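# Hang the picture frame level on the screw

## Task

Get the picture frame hanging level on the screw with nothing else holding it up. It must rest on the screw's shank (not on its head) at its balance point, and the loose display board must still be standing upright unaided when you finish.

## Robot and tools

Robot: two arms, left_arm and right_arm, each ending in a two-finger gripper. The fingers point along the gripper's +z axis and close along its y axis. end_effector_position is the spot between the finger pads, roughly 5 mm short of the fingertips.

Frame: a single scene frame for both arms. Origin at table-top height, halfway between the nominal arm bases; +x reaches out over the table, +z is up, and left_arm sits toward +y (this does not match image left/right). Reported positions and orientations may be off by a few centimetres, more at long reach. A BASES line, if present, gives each base's calibrated place.

Row format (used by every motion tool): 16 numbers in one flat list covering both arms, even if only one moves. First left_arm: x, y, z (metres, absolute position in the scene frame), qw, qx, qy, qz (absolute orientation quaternion, w first), opening; then the same 8 for right_arm. Each row is therefore an absolute pose for each gripper, not an offset. Opening runs from -1 (closed) to +1 (fully open, 0.070 m); closing fully takes about 1.0 s or more. To hold an arm still, repeat its pose from the last result before it stopped, with the wanted opening, and keep resending the same quaternion rather than the drifted reported one.

execute_actions(actions, cameras): actions is a list with zero or one item. [] just reports the state (with pictures). {"rows": [...], "steps": n} plays up to 15 rows, one per 1/30 s step, n at most 15 (default 15, minimum 5); if rows run out the last one repeats. Each target must lie within 0.6 m of that arm's last reported position along every gripper axis, or the call is refused and nothing is sent. {"steps": n} alone waits up to 300 steps counted from the previous result, with your reply time included. Results come 5 steps before an action ends; those leftover steps run while you think. Pictures appear only for an empty list or when cameras names them.

move(target, speed, blend, blocking, cameras): target is one 16-number row or a list of up to 15 rows, with no 0.6 m limit. The grippers travel straight lines toward these absolute poses, turning the short way, all finishing together, taking 0.5 s at least and 10 s at most (cut short past that). speed is m/s, 0.002 to 0.5, default 0.25, one value or one per target; rotation is capped at twice that in rad/s. blend (m, default 0) rounds corners at intermediate targets. blocking=false returns about 0.5 s after starting while the move continues. Paths ignore obstacles and the other arm. Faster moves lag and stray more and hit harder; aiming past a contact presses harder. Openings in the first target go out at the start; openings in later targets are applied only after everything comes to rest there. Avoid paths passing near an arm's own base (go around it), since the shoulder posture can flip. The result adds a move: line: done (within 3 mm and 2 degrees), off_target, moving, held, fault, plus limits=paced (pose clipped) or limits=held (steps withheld). done does not mean no contact.

wait(seconds, cameras): 0 to 10 s, sends nothing new, returns early if a running move ends. stop(cameras): brakes the current move (needs braking room; fingers keep moving). zoom_image(camera, region): region [x0, y0, x1, y1] in pixels, at most 504 by 504, of the newest image of cam_head_left, cam_head_right, cam_left_wrist or cam_right_wrist (all 896x504). finished_scene(scene): scene is 1 or 2; ends the current scene permanently and gives the next task.

Control details: each step the commanded pose is clipped to 70 mm and 16 degrees from the measured one; inverse kinematics favours position. Joints move at most 3 rad/s. Hand target in a result is where the controller is currently steering. A held step keeps being retried. A clearance check blocks commands that bring the arms too close (fingers excepted) but does not guarantee no contact.

Gripping: grip_measured uses the opening scale. To grasp, command about 0.05 below the reading at first touch for full force (less for a lighter hold). Parts under about 2 mm wide get proportionally less force. Pads give about 20 N each; fast closing can squeeze harder.

Hazards: contact torque at a joint's limit (waist, shoulder, elbow 21.6 N m; forearm roll, wrist pitch, wrist roll 7.52 N m, whose motors only manage about 4 N m) stops that arm for 10 s. Holding loads, stretched poses or pushing at unreachable targets heat motors; MOTOR HOT appears at 65 °C and at 80 °C the arm goes limp and drops things for 30 to 60 s. Avoid drops, releasing moving parts, slamming, hard pushes, arm-to-arm collisions and knocking anything off the table. Outside disturbances may occasionally tug a held part or nudge loose objects. Do not topple the display board.

Cameras: two fixed head cameras and one per wrist; calibrations (K, distortion, T_world_to_cam) are given but may be slightly off, and wrist images can lag during motion.

Each tool is called after "Request:" as name(argument=value, ...) on one line, values as JSON.

## Session

Request:
execute_actions(actions=[], cameras=["all"])

Scene clock: 0.00 s of 4500.00 s.
left_arm: end_effector_position=(+0.3510, +0.5999, +0.2155) grip_measured=+0.59 end_effector_quat_wxyz=(+0.247, -0.380, +0.744, +0.491) | right_arm: end_effector_position=(+0.3748, -0.3621, +0.2306) grip_measured=+0.98 end_effector_quat_wxyz=(+0.266, -0.127, +0.954, +0.046)
Joint positions: left_arm=[0.435 2.012 -1.399 1.391 1.016 -1.325 0.056] | right_arm=[-0.326 1.505 -1.187 0.405 0.93 -0.792 0.069]
Joint torques (N m): no reading
Motor temperatures (°C): left_arm=[31 31 32 33 36 30] | right_arm=[30 30 33 35 39 32]
Hand target: left_arm +0.3510, +0.5999, +0.2155; +0.247, -0.380, +0.744, +0.491 | right_arm +0.3748, -0.3621, +0.2306; +0.266, -0.127, +0.954, +0.046

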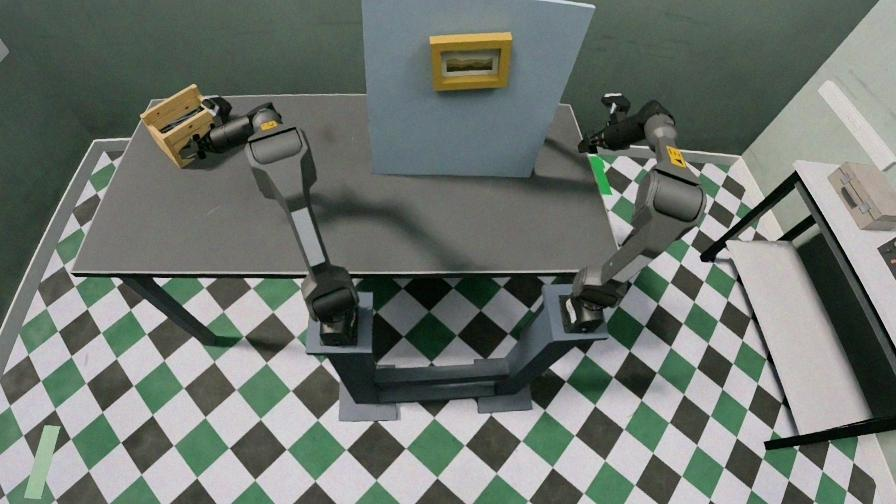

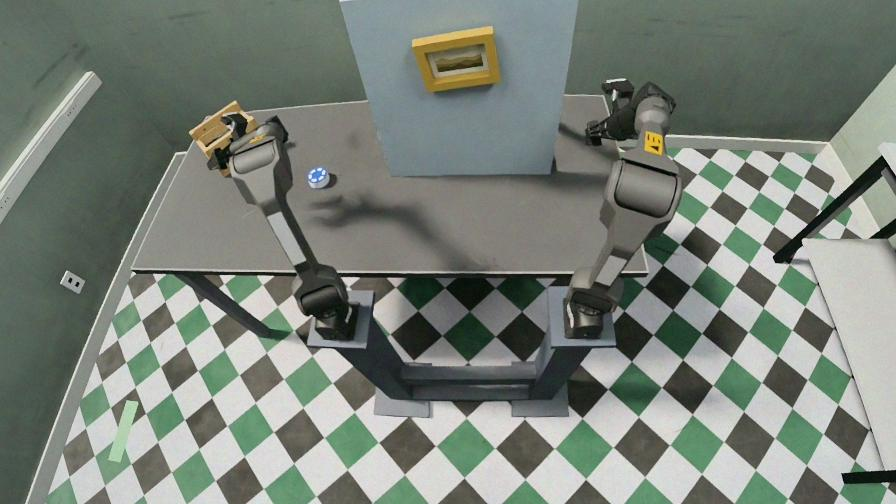

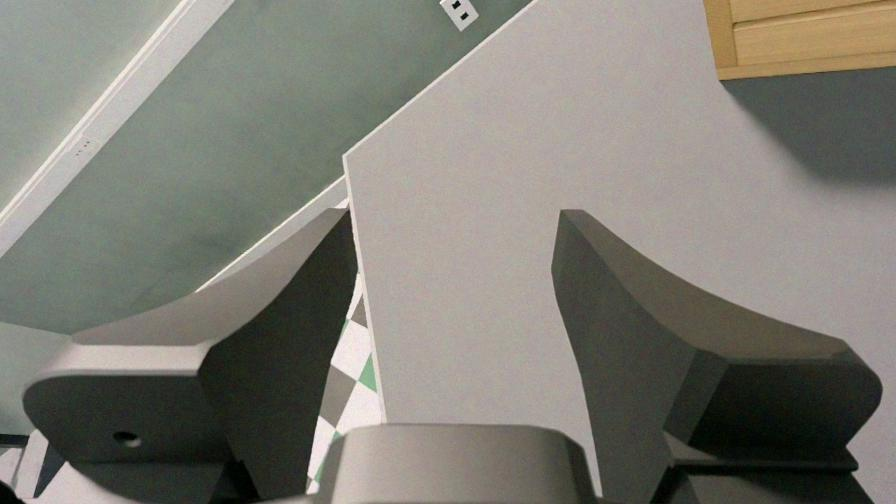

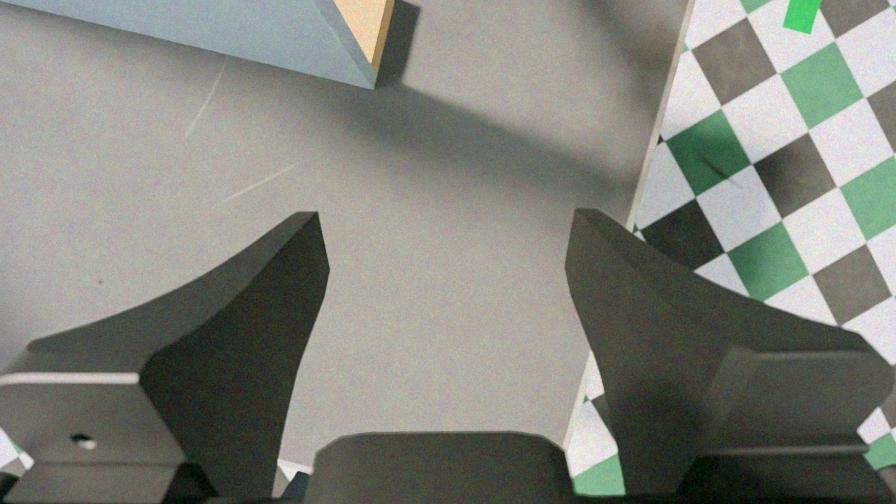

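Request:
zoom_image(camera="cam_head_left", region=[360, 0, 610, 190])

Request:
zoom_image(camera="cam_head_right", region=[340, 0, 590, 190])

Request:
zoom_image(camera="cam_head_right", region=[405, 20, 505, 96])

Request:
zoom_image(camera="cam_head_left", region=[420, 20, 520, 96])

Scaled by 2.016 from the camera's 896x504 image, which has a finer 1280x720 frame.

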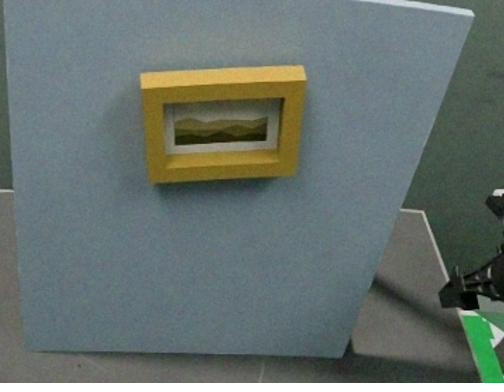

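Scaled by 2.016 from the camera's 896x504 image, which has a finer 1280x720 frame.

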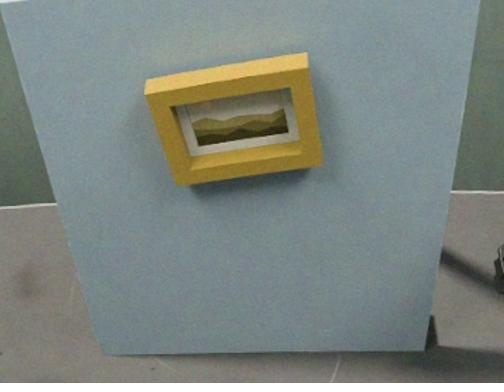

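Scaled by 5.040 from the camera's 896x504 image, which has a finer 1280x720 frame.

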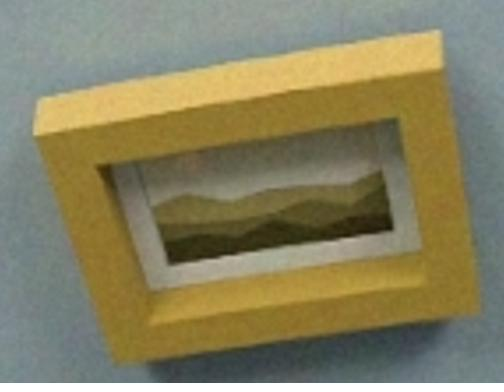

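Scaled by 5.040 from the camera's 896x504 image, which has a finer 1280x720 frame.

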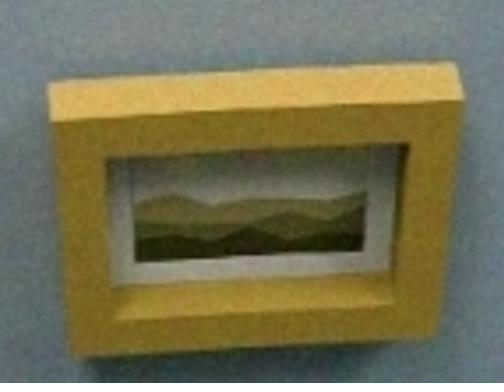

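Request:
move(target=[0.3510, 0.5999, 0.2155, 0.247, -0.380, 0.744, 0.491, 0.59, 0.32, -0.10, 0.47, 0.7071, 0, 0.7071, 0, 1.0], speed=0.4)

Request:
zoom_image(camera="cam_right_wrist", region=[200, 0, 700, 300])

Scene clock: 16.17 s of 4500.00 s.
left_arm: end_effector_position=(+0.3508, +0.6000, +0.2155) grip_measured=+0.59 end_effector_quat_wxyz=(+0.247, -0.380, +0.744, +0.491) | right_arm: end_effector_position=(+0.3200, -0.0996, +0.4698) grip_measured=+0.98 end_effector_quat_wxyz=(+0.707, +0.000, +0.707, +0.000)
Joint positions: left_arm=[0.435 2.013 -1.399 1.391 1.018 -1.325 0.056] | right_arm=[1.196 1.332 -1.216 -1.582 1.172 1.602 0.069]
Joint torques (N m): left_arm=[-0.65 -7.55 -3.07 0.51 0.51 -0.12] | right_arm=[-0.48 -4.69 -3.7 -1.09 -0.1 -0.14]
Motor temperatures (°C): left_arm=[31 32 33 33 36 30] | right_arm=[30 30 34 35 39 32]
Hand target: left_arm +0.3510, +0.5999, +0.2155; +0.247, -0.380, +0.744, +0.491 | right_arm +0.3200, -0.1000, +0.4700; +0.707, +0.000, +0.707, +0.000
Off the commanded pose: left_arm 0.000 m, 0 deg | right_arm 0.000 m, 0 deg.
Kept back: nothing.
move: done; limits=paced
camera_calibration:
cam_left_wrist: T_world_to_cam=[[0.800827, -0.211126, -0.560448, -0.0299465], [-0.482024, -0.782592, -0.393958, 0.724194], [-0.355427, 0.585642, -0.728488, 0.0520117], [0, 0, 0, 1]] pos_world=[0.391547, 0.529965, 0.306408]
cam_right_wrist: T_world_to_cam=[[-0.00986407, -0.999204, -0.038645, -0.0775658], [-0.610613, 0.0366237, -0.791082, 0.564393], [0.791868, 0.0157939, -0.610488, 0.15332], [0, 0, 0, 1]] pos_world=[0.222452, -0.100596, 0.537084]

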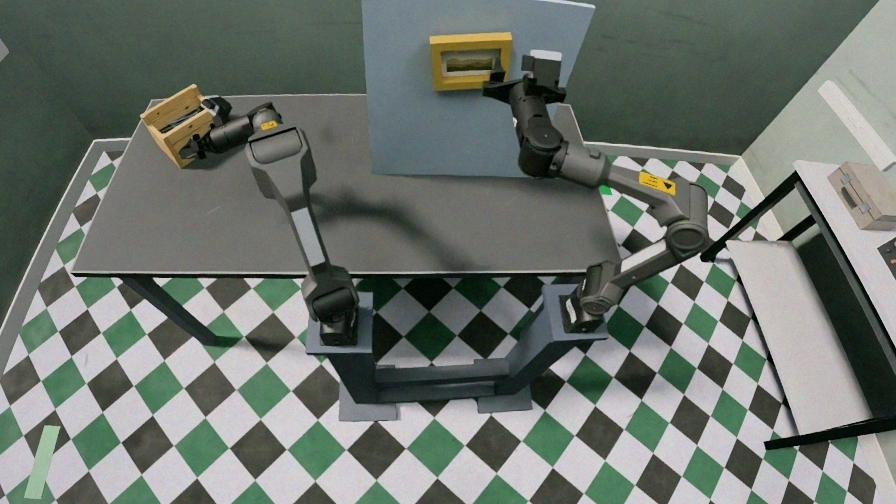

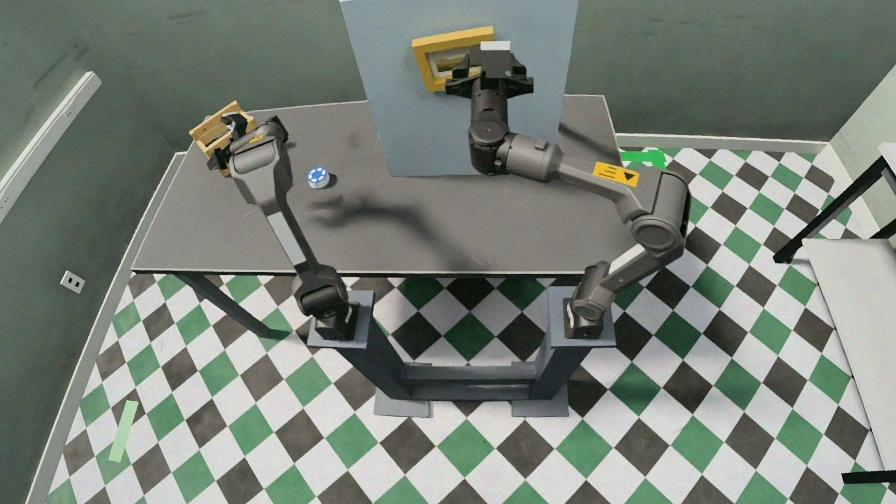

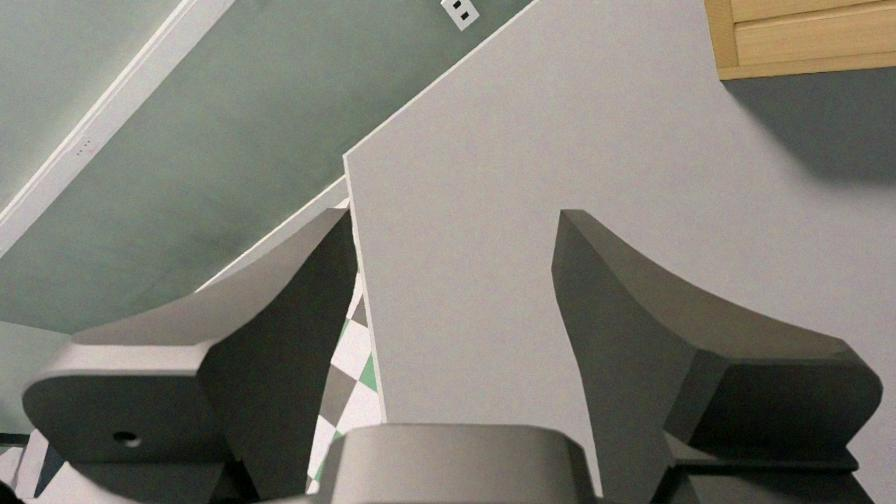

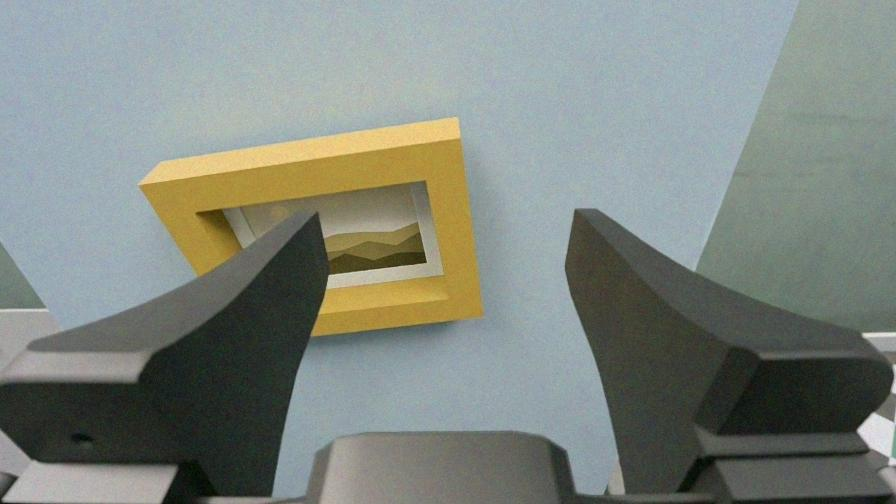

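Scaled by 1.008 from the camera's 896x504 image, which has a finer 1280x720 frame.

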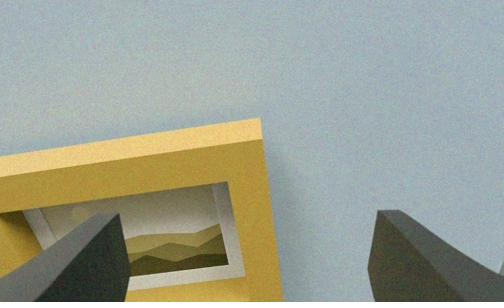

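Request:
zoom_image(camera="cam_right_wrist", region=[130, 100, 490, 340])

Request:
zoom_image(camera="cam_right_wrist", region=[220, 170, 440, 290])

Scaled by 1.400 from the camera's 896x504 image, which has a finer 1280x720 frame.

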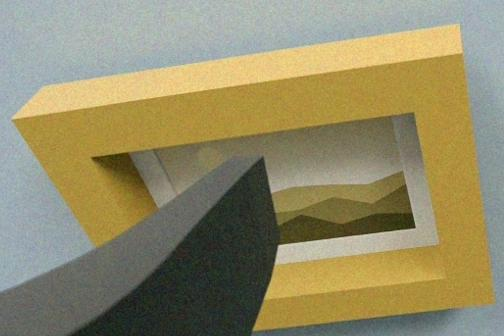

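Scaled by 2.291 from the camera's 896x504 image, which has a finer 1280x720 frame.

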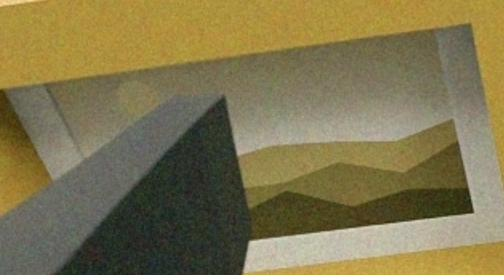

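Request:
move(target=[[0.3510, 0.5999, 0.2155, 0.247, -0.380, 0.744, 0.491, 0.59, 0.36, -0.103, 0.402, 0.7063, -0.0339, 0.7063, -0.0339, 1.0], [0.3510, 0.5999, 0.2155, 0.247, -0.380, 0.744, 0.491, 0.59, 0.4255, -0.103, 0.392, 0.7063, -0.0339, 0.7063, -0.0339, 1.0]], speed=[0.2, 0.12], blend=[0.02, 0], cameras=["cam_head_left", "cam_head_right", "cam_right_wrist"])

Request:
zoom_image(camera="cam_right_wrist", region=[200, 0, 700, 300])

Scene clock: 22.43 s of 4500.00 s.
left_arm: end_effector_position=(+0.3508, +0.6000, +0.2155) grip_measured=+0.59 end_effector_quat_wxyz=(+0.247, -0.380, +0.744, +0.491) | right_arm: end_effector_position=(+0.4259, -0.1027, +0.3920) grip_measured=+0.98 end_effector_quat_wxyz=(+0.684, -0.027, +0.728, -0.041)
Joint positions: left_arm=[0.435 2.013 -1.399 1.391 1.018 -1.325 0.056] | right_arm=[0.844 1.559 -1.189 -1.739 0.856 1.797 0.069]
Joint torques (N m): left_arm=[-0.63 -7.73 -2.99 0.59 0.43 -0.08] | right_arm=[0.71 -6.63 -3.55 -0.86 0.35 -0.03]
Motor temperatures (°C): left_arm=[31 32 33 33 36 30] | right_arm=[30 31 34 35 39 32]
Hand target: left_arm +0.3510, +0.5999, +0.2155; +0.247, -0.380, +0.744, +0.491 | right_arm +0.4254, -0.1029, +0.3922; +0.684, -0.027, +0.728, -0.040
Off the commanded pose: left_arm 0.000 m, 0 deg | right_arm 0.001 m, 4 deg.
joint read past its limit (right arm) — joint 4 (forearm roll), lower limit.
joint sent to its limit (right arm) — joint 4 (forearm roll), lower limit.
Kept back: nothing.
move: off_target (right_arm)
camera_calibration:
cam_right_wrist: T_world_to_cam=[[-0.0281265, -0.997893, 0.0584647, -0.112767], [-0.658244, -0.0255269, -0.752372, 0.56634], [0.752279, -0.0596457, -0.656139, 0.0490255], [0, 0, 0, 1]] pos_world=[0.332737, -0.095148, 0.464858]
Images, in order (width x height): cam_head_left 896x504, cam_head_right 896x504, cam_right_wrist 896x504.

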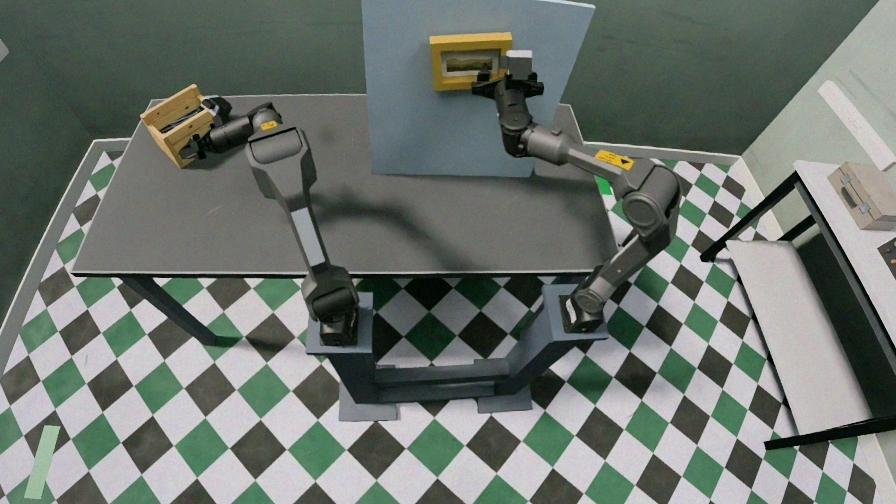

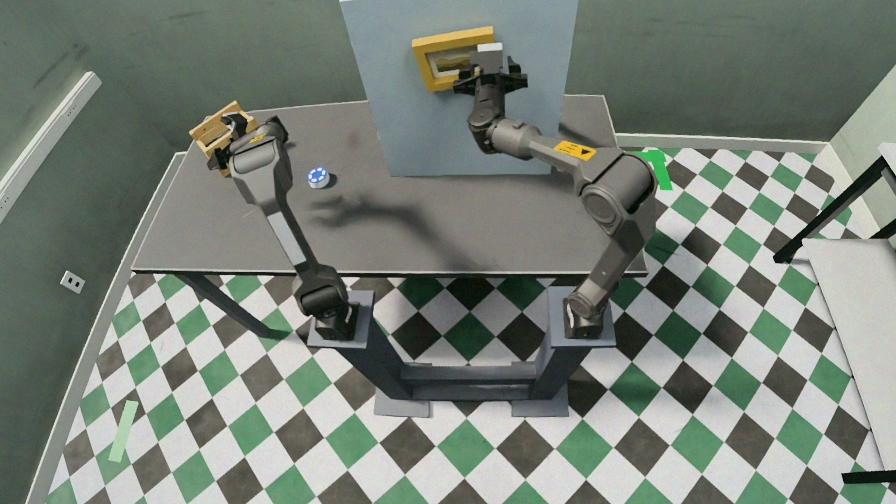

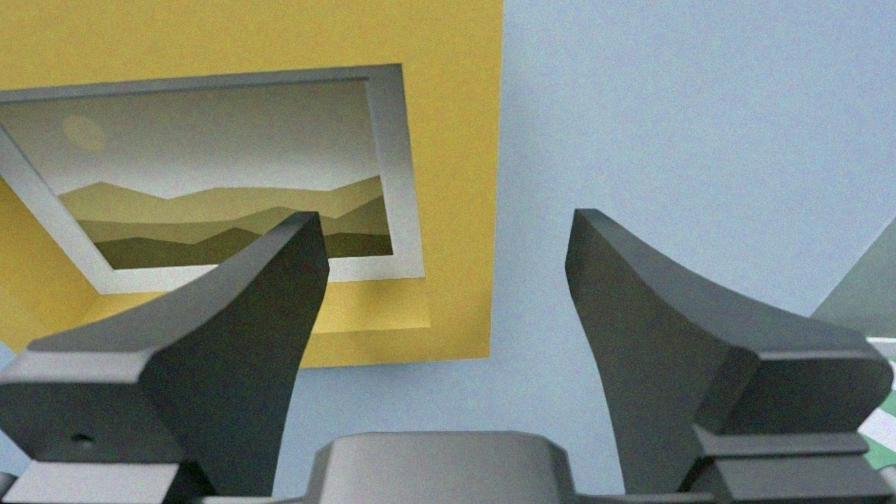

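Scaled by 1.008 from the camera's 896x504 image, which has a finer 1280x720 frame.

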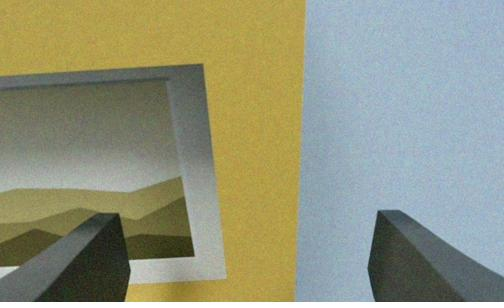

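Request:
move(target=[0.3510, 0.5999, 0.2155, 0.247, -0.380, 0.744, 0.491, 0.59, 0.439, -0.1058, 0.392, 0.6081, -0.0276, 0.7925, -0.0360, 1.0], speed=0.15, cameras=["cam_head_left", "cam_head_right", "cam_right_wrist"])

Request:
zoom_image(camera="cam_head_left", region=[400, 10, 560, 110])

Scene clock: 25.73 s of 4500.00 s.
left_arm: end_effector_position=(+0.3508, +0.6000, +0.2155) grip_measured=+0.59 end_effector_quat_wxyz=(+0.247, -0.380, +0.744, +0.491) | right_arm: end_effector_position=(+0.4389, -0.1053, +0.3922) grip_measured=+0.98 end_effector_quat_wxyz=(+0.608, -0.028, +0.792, -0.036)
Joint positions: left_arm=[0.435 2.013 -1.399 1.391 1.018 -1.325 0.056] | right_arm=[0.788 1.586 -1.395 -1.306 0.788 1.362 0.069]
Joint torques (N m): left_arm=[-0.53 -7.84 -2.95 0.66 0.42 -0.07] | right_arm=[-0.11 -5.16 -4.12 -0.97 0.02 0.28]
Motor temperatures (°C): left_arm=[31 33 33 33 36 30] | right_arm=[30 31 34 35 39 32]
Hand target: left_arm +0.3510, +0.5999, +0.2155; +0.247, -0.380, +0.744, +0.491 | right_arm +0.4390, -0.1058, +0.3920; +0.608, -0.028, +0.793, -0.036
Off the commanded pose: left_arm 0.000 m, 0 deg | right_arm 0.001 m, 0 deg.
Kept back: nothing.
move: done
camera_calibration:
cam_right_wrist: T_world_to_cam=[[-0.0178776, -0.998265, 0.0560999, -0.118606], [-0.794048, -0.0199212, -0.607528, 0.578393], [0.607592, -0.0554072, -0.792314, 0.156605], [0, 0, 0, 1]] pos_world=[0.361999, -0.0982013, 0.482124]
Images, in order (width x height): cam_head_left 896x504, cam_head_right 896x504, cam_right_wrist 896x504.

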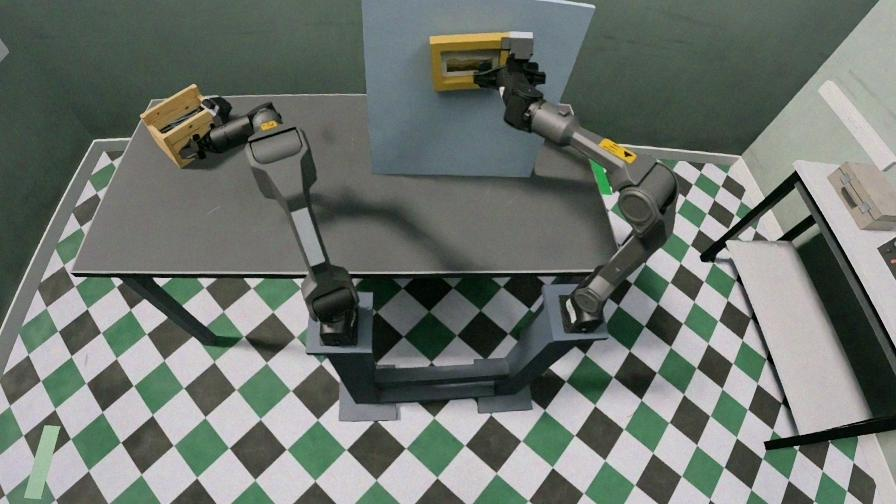

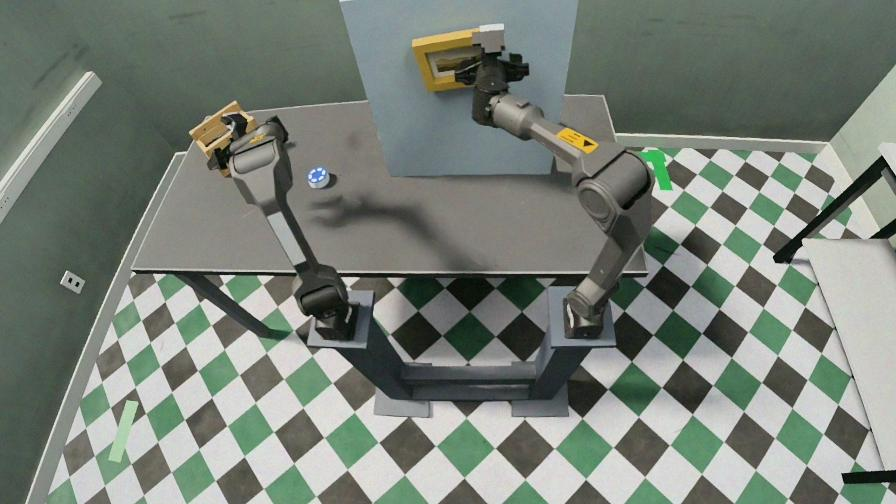

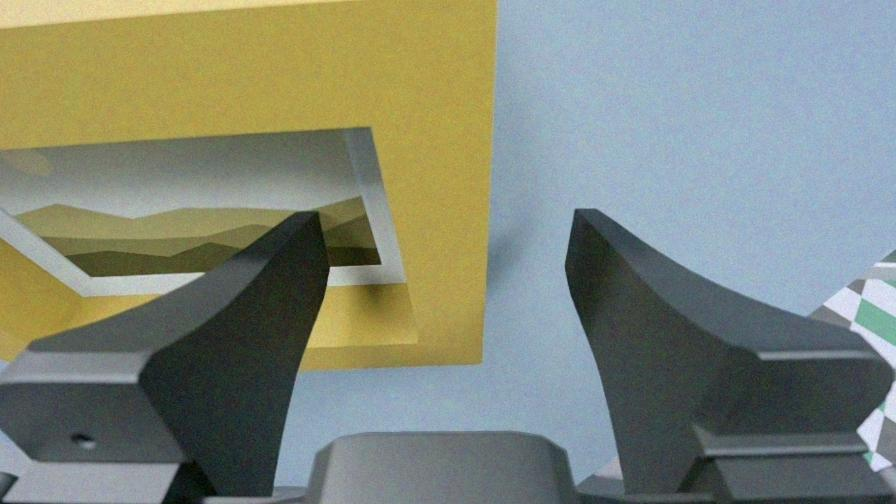

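Scaled by 3.150 from the camera's 896x504 image, which has a finer 1280x720 frame.

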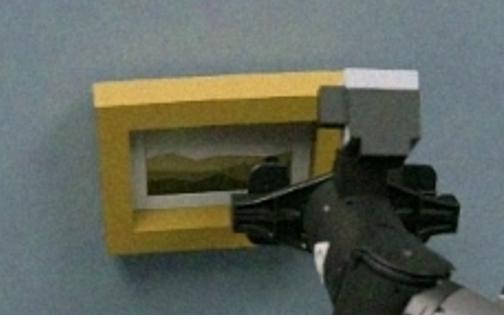

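Request:
move(target=[[0.3510, 0.5999, 0.2155, 0.247, -0.380, 0.744, 0.491, 0.59, 0.439, -0.1047, 0.392, 0.6075, -0.0393, 0.7917, -0.0512, 1.0], [0.3510, 0.5999, 0.2155, 0.247, -0.380, 0.744, 0.491, 0.59, 0.439, -0.1047, 0.392, 0.6075, -0.0393, 0.7917, -0.0512, -0.55]], speed=0.15, cameras=["cam_head_left", "cam_head_right", "cam_right_wrist"])

Request:
zoom_image(camera="cam_head_left", region=[400, 10, 560, 110])

Scene clock: 29.17 s of 4500.00 s.
left_arm: end_effector_position=(+0.3508, +0.6000, +0.2155) grip_measured=+0.59 end_effector_quat_wxyz=(+0.247, -0.380, +0.744, +0.491) | right_arm: end_effector_position=(+0.4390, -0.1051, +0.3917) grip_measured=-0.45 end_effector_quat_wxyz=(+0.607, -0.039, +0.792, -0.052)
Joint positions: left_arm=[0.435 2.013 -1.399 1.391 1.018 -1.325 0.056] | right_arm=[0.795 1.594 -1.403 -1.31 0.807 1.331 0.019]
Joint torques (N m): left_arm=[-0.56 -7.72 -3.03 0.67 0.34 -0.02] | right_arm=[0.42 -5.36 -4.72 -0.99 -0.35 0.12]
Motor temperatures (°C): left_arm=[31 33 33 33 36 30] | right_arm=[30 31 34 35 39 32]
Hand target: left_arm +0.3510, +0.5999, +0.2155; +0.247, -0.380, +0.744, +0.491 | right_arm +0.4390, -0.1047, +0.3920; +0.607, -0.039, +0.792, -0.051
Off the commanded pose: left_arm 0.000 m, 0 deg | right_arm 0.000 m, 0 deg.
Kept back: nothing.
move: done
camera_calibration:
cam_right_wrist: T_world_to_cam=[[-0.0206542, -0.995303, 0.0945832, -0.131934], [-0.794659, -0.0410656, -0.605666, 0.575527], [0.606705, -0.087671, -0.790078, 0.152293], [0, 0, 0, 1]] pos_world=[0.362226, -0.0943279, 0.481379]
Images, in order (width x height): cam_head_left 896x504, cam_head_right 896x504, cam_right_wrist 896x504.

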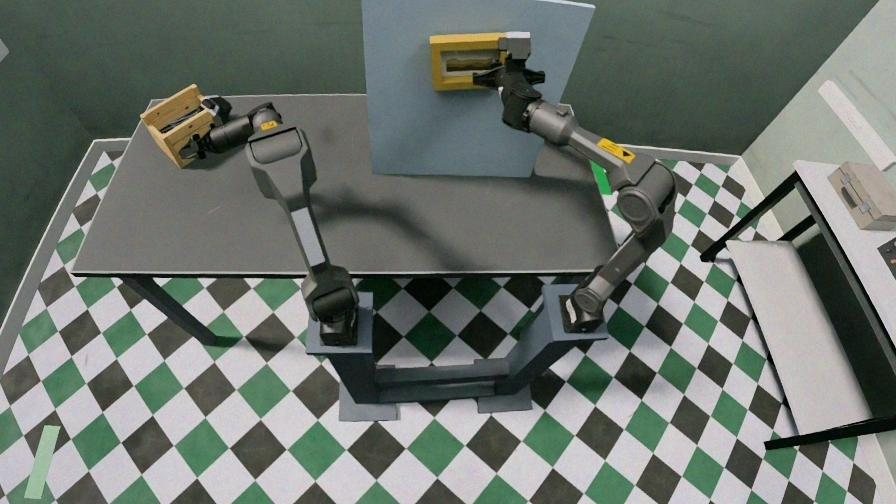

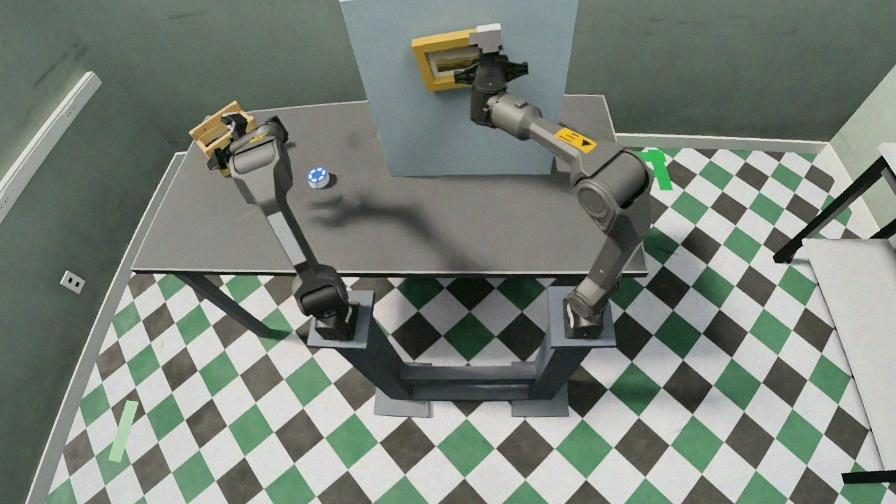

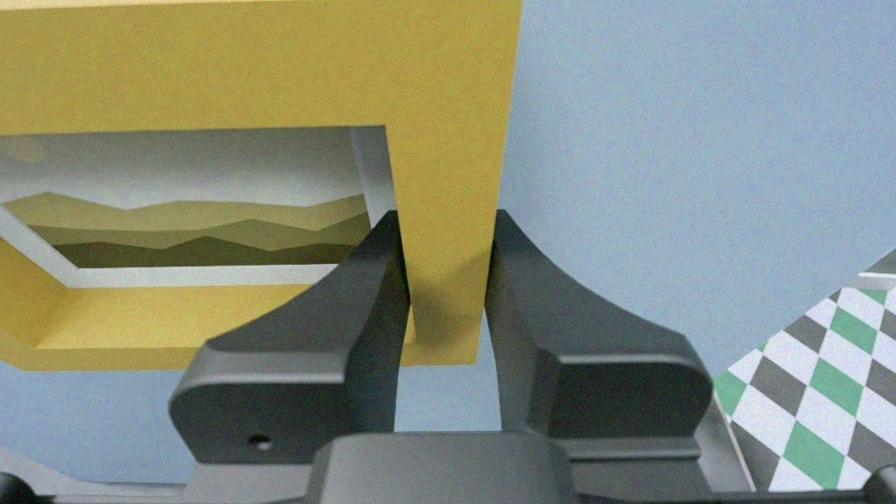

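Scaled by 3.150 from the camera's 896x504 image, which has a finer 1280x720 frame.

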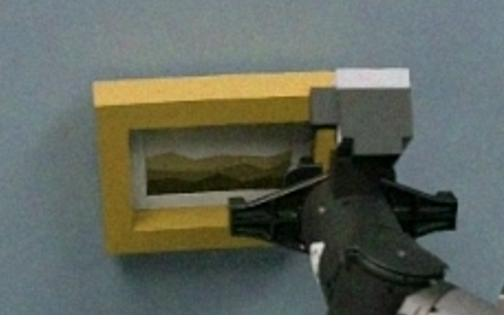

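Request:
move(target=[[0.3510, 0.5999, 0.2155, 0.247, -0.380, 0.744, 0.491, 0.59, 0.439, -0.1047, 0.397, 0.6075, -0.0393, 0.7917, -0.0512, -0.55], [0.3510, 0.5999, 0.2155, 0.247, -0.380, 0.744, 0.491, 0.59, 0.439, -0.1055, 0.3876, 0.60876, 0, 0.79335, 0, -0.55]], speed=[0.04, 0.06], cameras=["cam_head_left", "cam_head_right", "cam_right_wrist"])

Request:
zoom_image(camera="cam_head_left", region=[400, 10, 560, 110])

Request:
zoom_image(camera="cam_head_left", region=[350, 0, 610, 190])

Scene clock: 32.27 s of 4500.00 s.
left_arm: end_effector_position=(+0.3508, +0.6000, +0.2155) grip_measured=+0.59 end_effector_quat_wxyz=(+0.247, -0.380, +0.744, +0.491) | right_arm: end_effector_position=(+0.4389, -0.1053, +0.3876) grip_measured=-0.45 end_effector_quat_wxyz=(+0.609, +0.000, +0.793, +0.000)
Joint positions: left_arm=[0.435 2.013 -1.399 1.391 1.018 -1.325 0.056] | right_arm=[0.775 1.574 -1.365 -1.318 0.749 1.469 0.019]
Joint torques (N m): left_arm=[-0.45 -7.82 -2.97 0.72 0.29 0] | right_arm=[-0.5 -7.93 -4.85 -1.21 -0.14 0.12]
Motor temperatures (°C): left_arm=[31 33 33 33 36 30] | right_arm=[30 31 34 35 39 32]
Hand target: left_arm +0.3510, +0.5999, +0.2155; +0.247, -0.380, +0.744, +0.491 | right_arm +0.4390, -0.1055, +0.3876; +0.609, +0.000, +0.793, +0.000
Off the commanded pose: left_arm 0.000 m, 0 deg | right_arm 0.000 m, 0 deg.
Kept back: nothing.
move: done
camera_calibration:
cam_right_wrist: T_world_to_cam=[[-0.0192618, -0.999177, -0.035687, -0.08228], [-0.794169, 0.0369743, -0.606572, 0.581301], [0.607392, 0.0166578, -0.794228, 0.161369], [0, 0, 0, 1]] pos_world=[0.362052, -0.106394, 0.477828]
Images, in order (width x height): cam_head_left 896x504, cam_head_right 896x504, cam_right_wrist 896x504.

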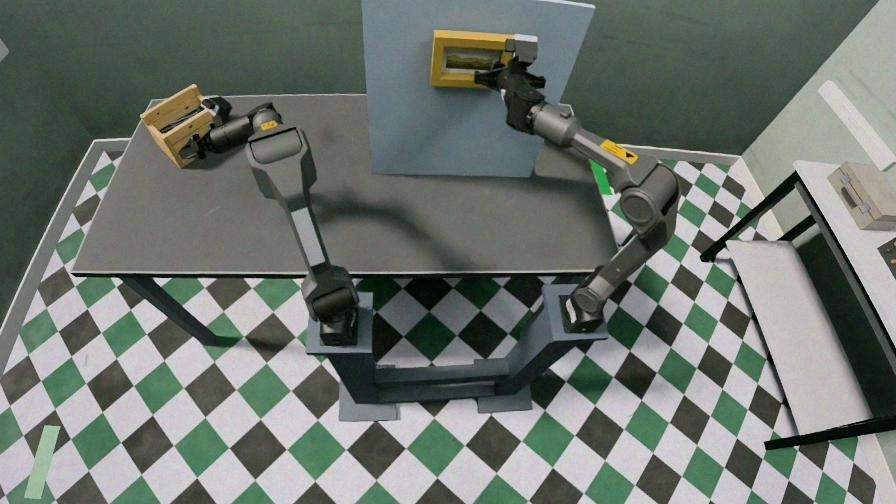

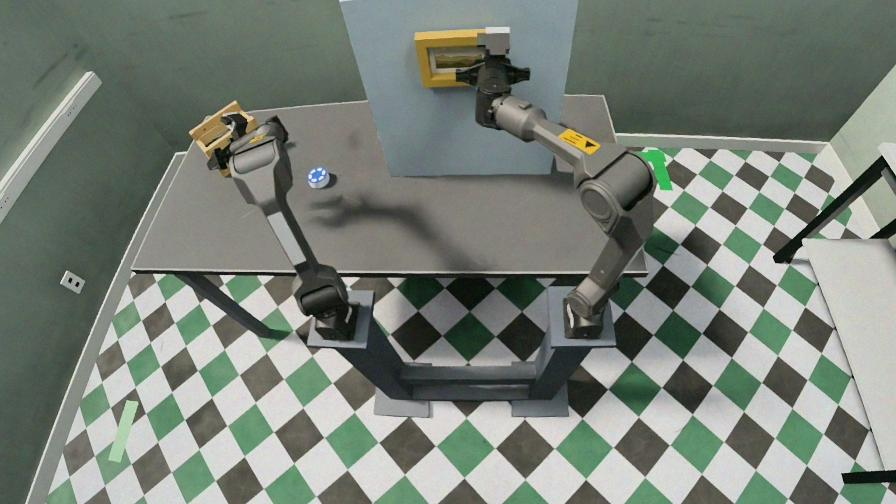

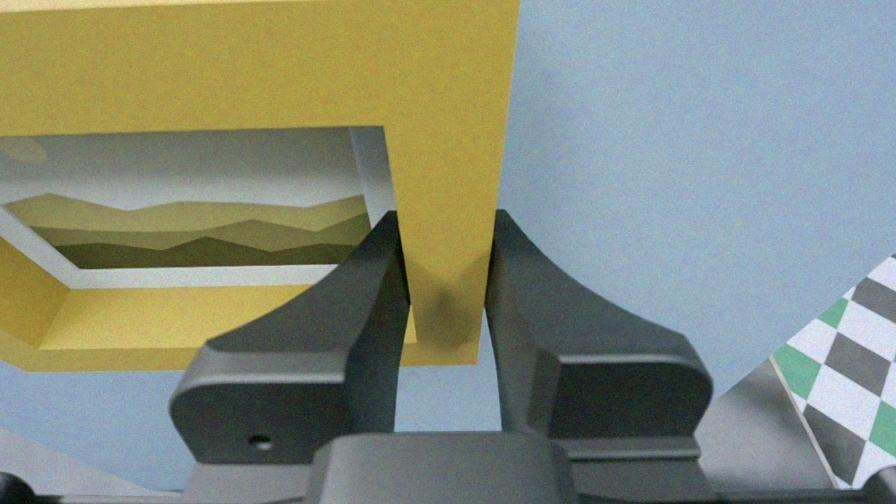

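Scaled by 3.150 from the camera's 896x504 image, which has a finer 1280x720 frame.

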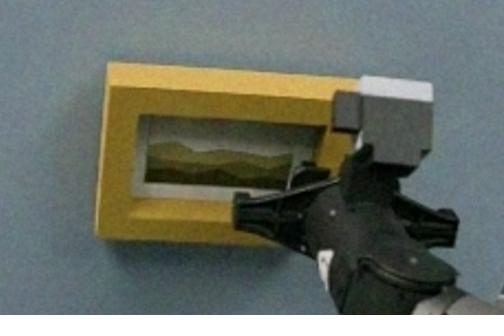

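Scaled by 1.938 from the camera's 896x504 image, which has a finer 1280x720 frame.

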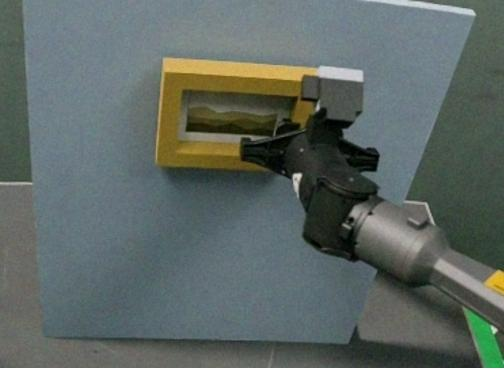

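Request:
move(target=[0.3510, 0.5999, 0.2155, 0.247, -0.380, 0.744, 0.491, 0.59, 0.439, -0.1055, 0.3846, 0.60876, 0, 0.79335, 0, -0.55], speed=0.03, cameras=[])

Request:
move(target=[0.3510, 0.5999, 0.2155, 0.247, -0.380, 0.744, 0.491, 0.59, 0.439, -0.1055, 0.3831, 0.60876, 0, 0.79335, 0, -0.55], speed=0.03, cameras=[])

Scene clock: 34.40 s of 4500.00 s.
left_arm: end_effector_position=(+0.3508, +0.6000, +0.2155) grip_measured=+0.59 end_effector_quat_wxyz=(+0.247, -0.380, +0.744, +0.491) | right_arm: end_effector_position=(+0.4389, -0.1056, +0.3851) grip_measured=-0.45 end_effector_quat_wxyz=(+0.609, +0.000, +0.793, +0.000)
Joint positions: left_arm=[0.435 2.013 -1.399 1.391 1.018 -1.325 0.056] | right_arm=[0.775 1.574 -1.354 -1.33 0.747 1.485 0.019]
Joint torques (N m): left_arm=[-0.68 -7.82 -2.83 0.74 0.3 -0.01] | right_arm=[0.18 -6.32 -4.35 -1.13 -0.19 0.34]
Motor temperatures (°C): left_arm=[31 33 33 33 36 30] | right_arm=[30 31 34 35 39 32]
Hand target: left_arm +0.3510, +0.5999, +0.2155; +0.247, -0.380, +0.744, +0.491 | right_arm +0.4390, -0.1055, +0.3846; +0.609, +0.000, +0.793, +0.000
Off the commanded pose: left_arm 0.000 m, 0 deg | right_arm 0.001 m, 0 deg.
Kept back: nothing.
move: done
No camera images: "cameras" was empty.

Scene clock: 35.10 s of 4500.00 s.
left_arm: end_effector_position=(+0.3508, +0.6000, +0.2155) grip_measured=+0.59 end_effector_quat_wxyz=(+0.247, -0.380, +0.744, +0.491) | right_arm: end_effector_position=(+0.4389, -0.1053, +0.3842) grip_measured=-0.45 end_effector_quat_wxyz=(+0.610, +0.000, +0.793, +0.001)
Joint positions: left_arm=[0.435 2.013 -1.399 1.391 1.018 -1.325 0.056] | right_arm=[0.775 1.574 -1.349 -1.337 0.744 1.494 0.019]
Joint torques (N m): left_arm=[-0.56 -7.91 -2.7 0.78 0.26 0] | right_arm=[-0.21 -4.4 -2.69 -0.42 0.21 0.13]
Motor temperatures (°C): left_arm=[31 33 33 33 36 30] | right_arm=[30 31 34 35 39 32]
Hand target: left_arm +0.3510, +0.5999, +0.2155; +0.247, -0.380, +0.744, +0.491 | right_arm +0.4390, -0.1055, +0.3831; +0.609, +0.000, +0.793, +0.000
Off the commanded pose: left_arm 0.000 m, 0 deg | right_arm 0.001 m, 0 deg.
Kept back: nothing.
move: done
No camera images: "cameras" was empty.

Request:
move(target=[[0.3510, 0.5999, 0.2155, 0.247, -0.380, 0.744, 0.491, 0.59, 0.439, -0.1055, 0.3839, 0.60876, 0, 0.79335, 0, -0.55], [0.3510, 0.5999, 0.2155, 0.247, -0.380, 0.744, 0.491, 0.59, 0.439, -0.1055, 0.3839, 0.60876, 0, 0.79335, 0, -0.1]], speed=0.03, cameras=["cam_head_left", "cam_head_right", "cam_right_wrist"])

Request:
zoom_image(camera="cam_head_left", region=[400, 10, 560, 110])

Request:
zoom_image(camera="cam_head_right", region=[390, 10, 550, 110])

Scene clock: 37.43 s of 4500.00 s.
left_arm: end_effector_position=(+0.3508, +0.6000, +0.2155) grip_measured=+0.59 end_effector_quat_wxyz=(+0.247, -0.380, +0.744, +0.491) | right_arm: end_effector_position=(+0.4392, -0.1059, +0.3832) grip_measured=-0.10 end_effector_quat_wxyz=(+0.608, +0.000, +0.794, -0.001)
Joint positions: left_arm=[0.435 2.013 -1.399 1.391 1.018 -1.325 0.056] | right_arm=[0.774 1.576 -1.35 -1.332 0.747 1.489 0.031]
Joint torques (N m): left_arm=[-0.47 -7.74 -2.81 0.74 0.25 0] | right_arm=[0.73 -6.96 -4.83 -0.96 -0.2 0.27]
Motor temperatures (°C): left_arm=[31 33 33 33 36 30] | right_arm=[30 31 34 35 39 32]
Hand target: left_arm +0.3510, +0.5999, +0.2155; +0.247, -0.380, +0.744, +0.491 | right_arm +0.4390, -0.1055, +0.3839; +0.609, +0.000, +0.793, +0.000
Off the commanded pose: left_arm 0.000 m, 0 deg | right_arm 0.001 m, 0 deg.
Kept back: nothing.
move: done
camera_calibration:
cam_right_wrist: T_world_to_cam=[[-0.0211949, -0.999223, -0.0332281, -0.0831568], [-0.795044, 0.0369966, -0.605423, 0.578833], [0.606182, 0.013586, -0.79521, 0.158269], [0, 0, 0, 1]] pos_world=[0.362495, -0.106657, 0.473532]
Images, in order (width x height): cam_head_left 896x504, cam_head_right 896x504, cam_right_wrist 896x504.

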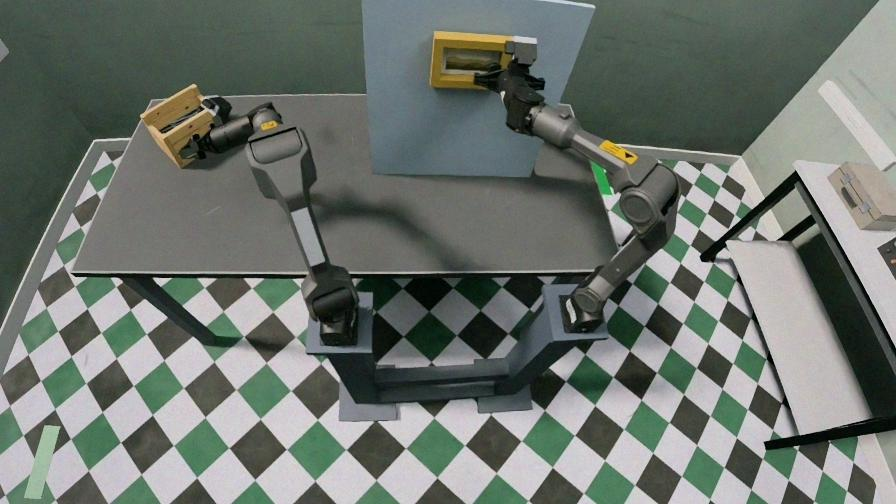

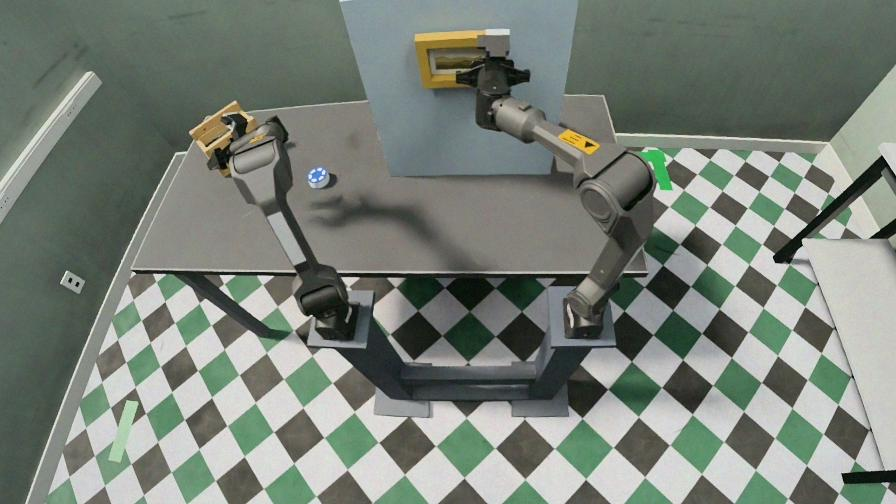

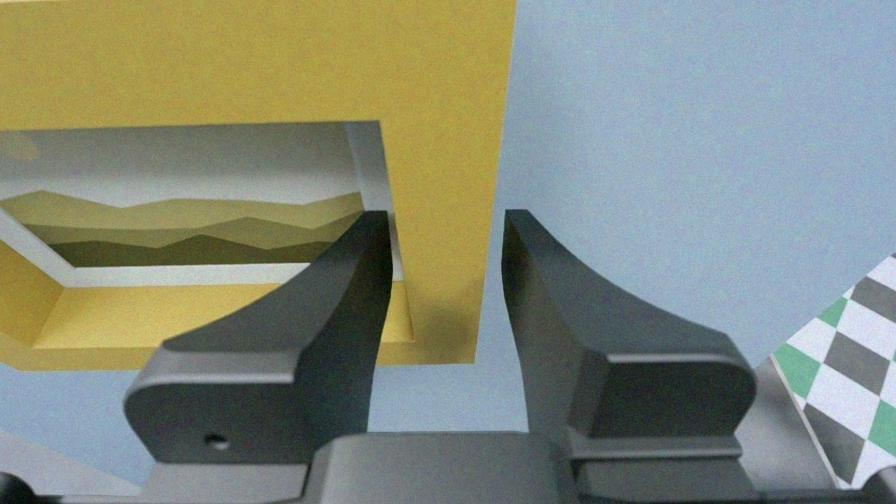

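Scaled by 3.150 from the camera's 896x504 image, which has a finer 1280x720 frame.

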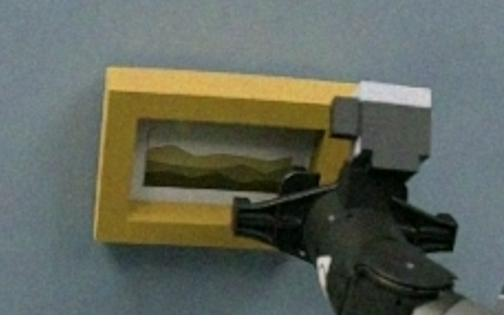

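Scaled by 3.150 from the camera's 896x504 image, which has a finer 1280x720 frame.

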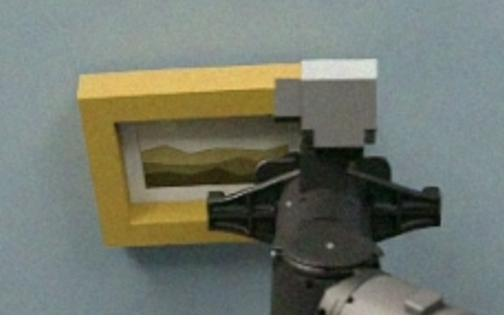

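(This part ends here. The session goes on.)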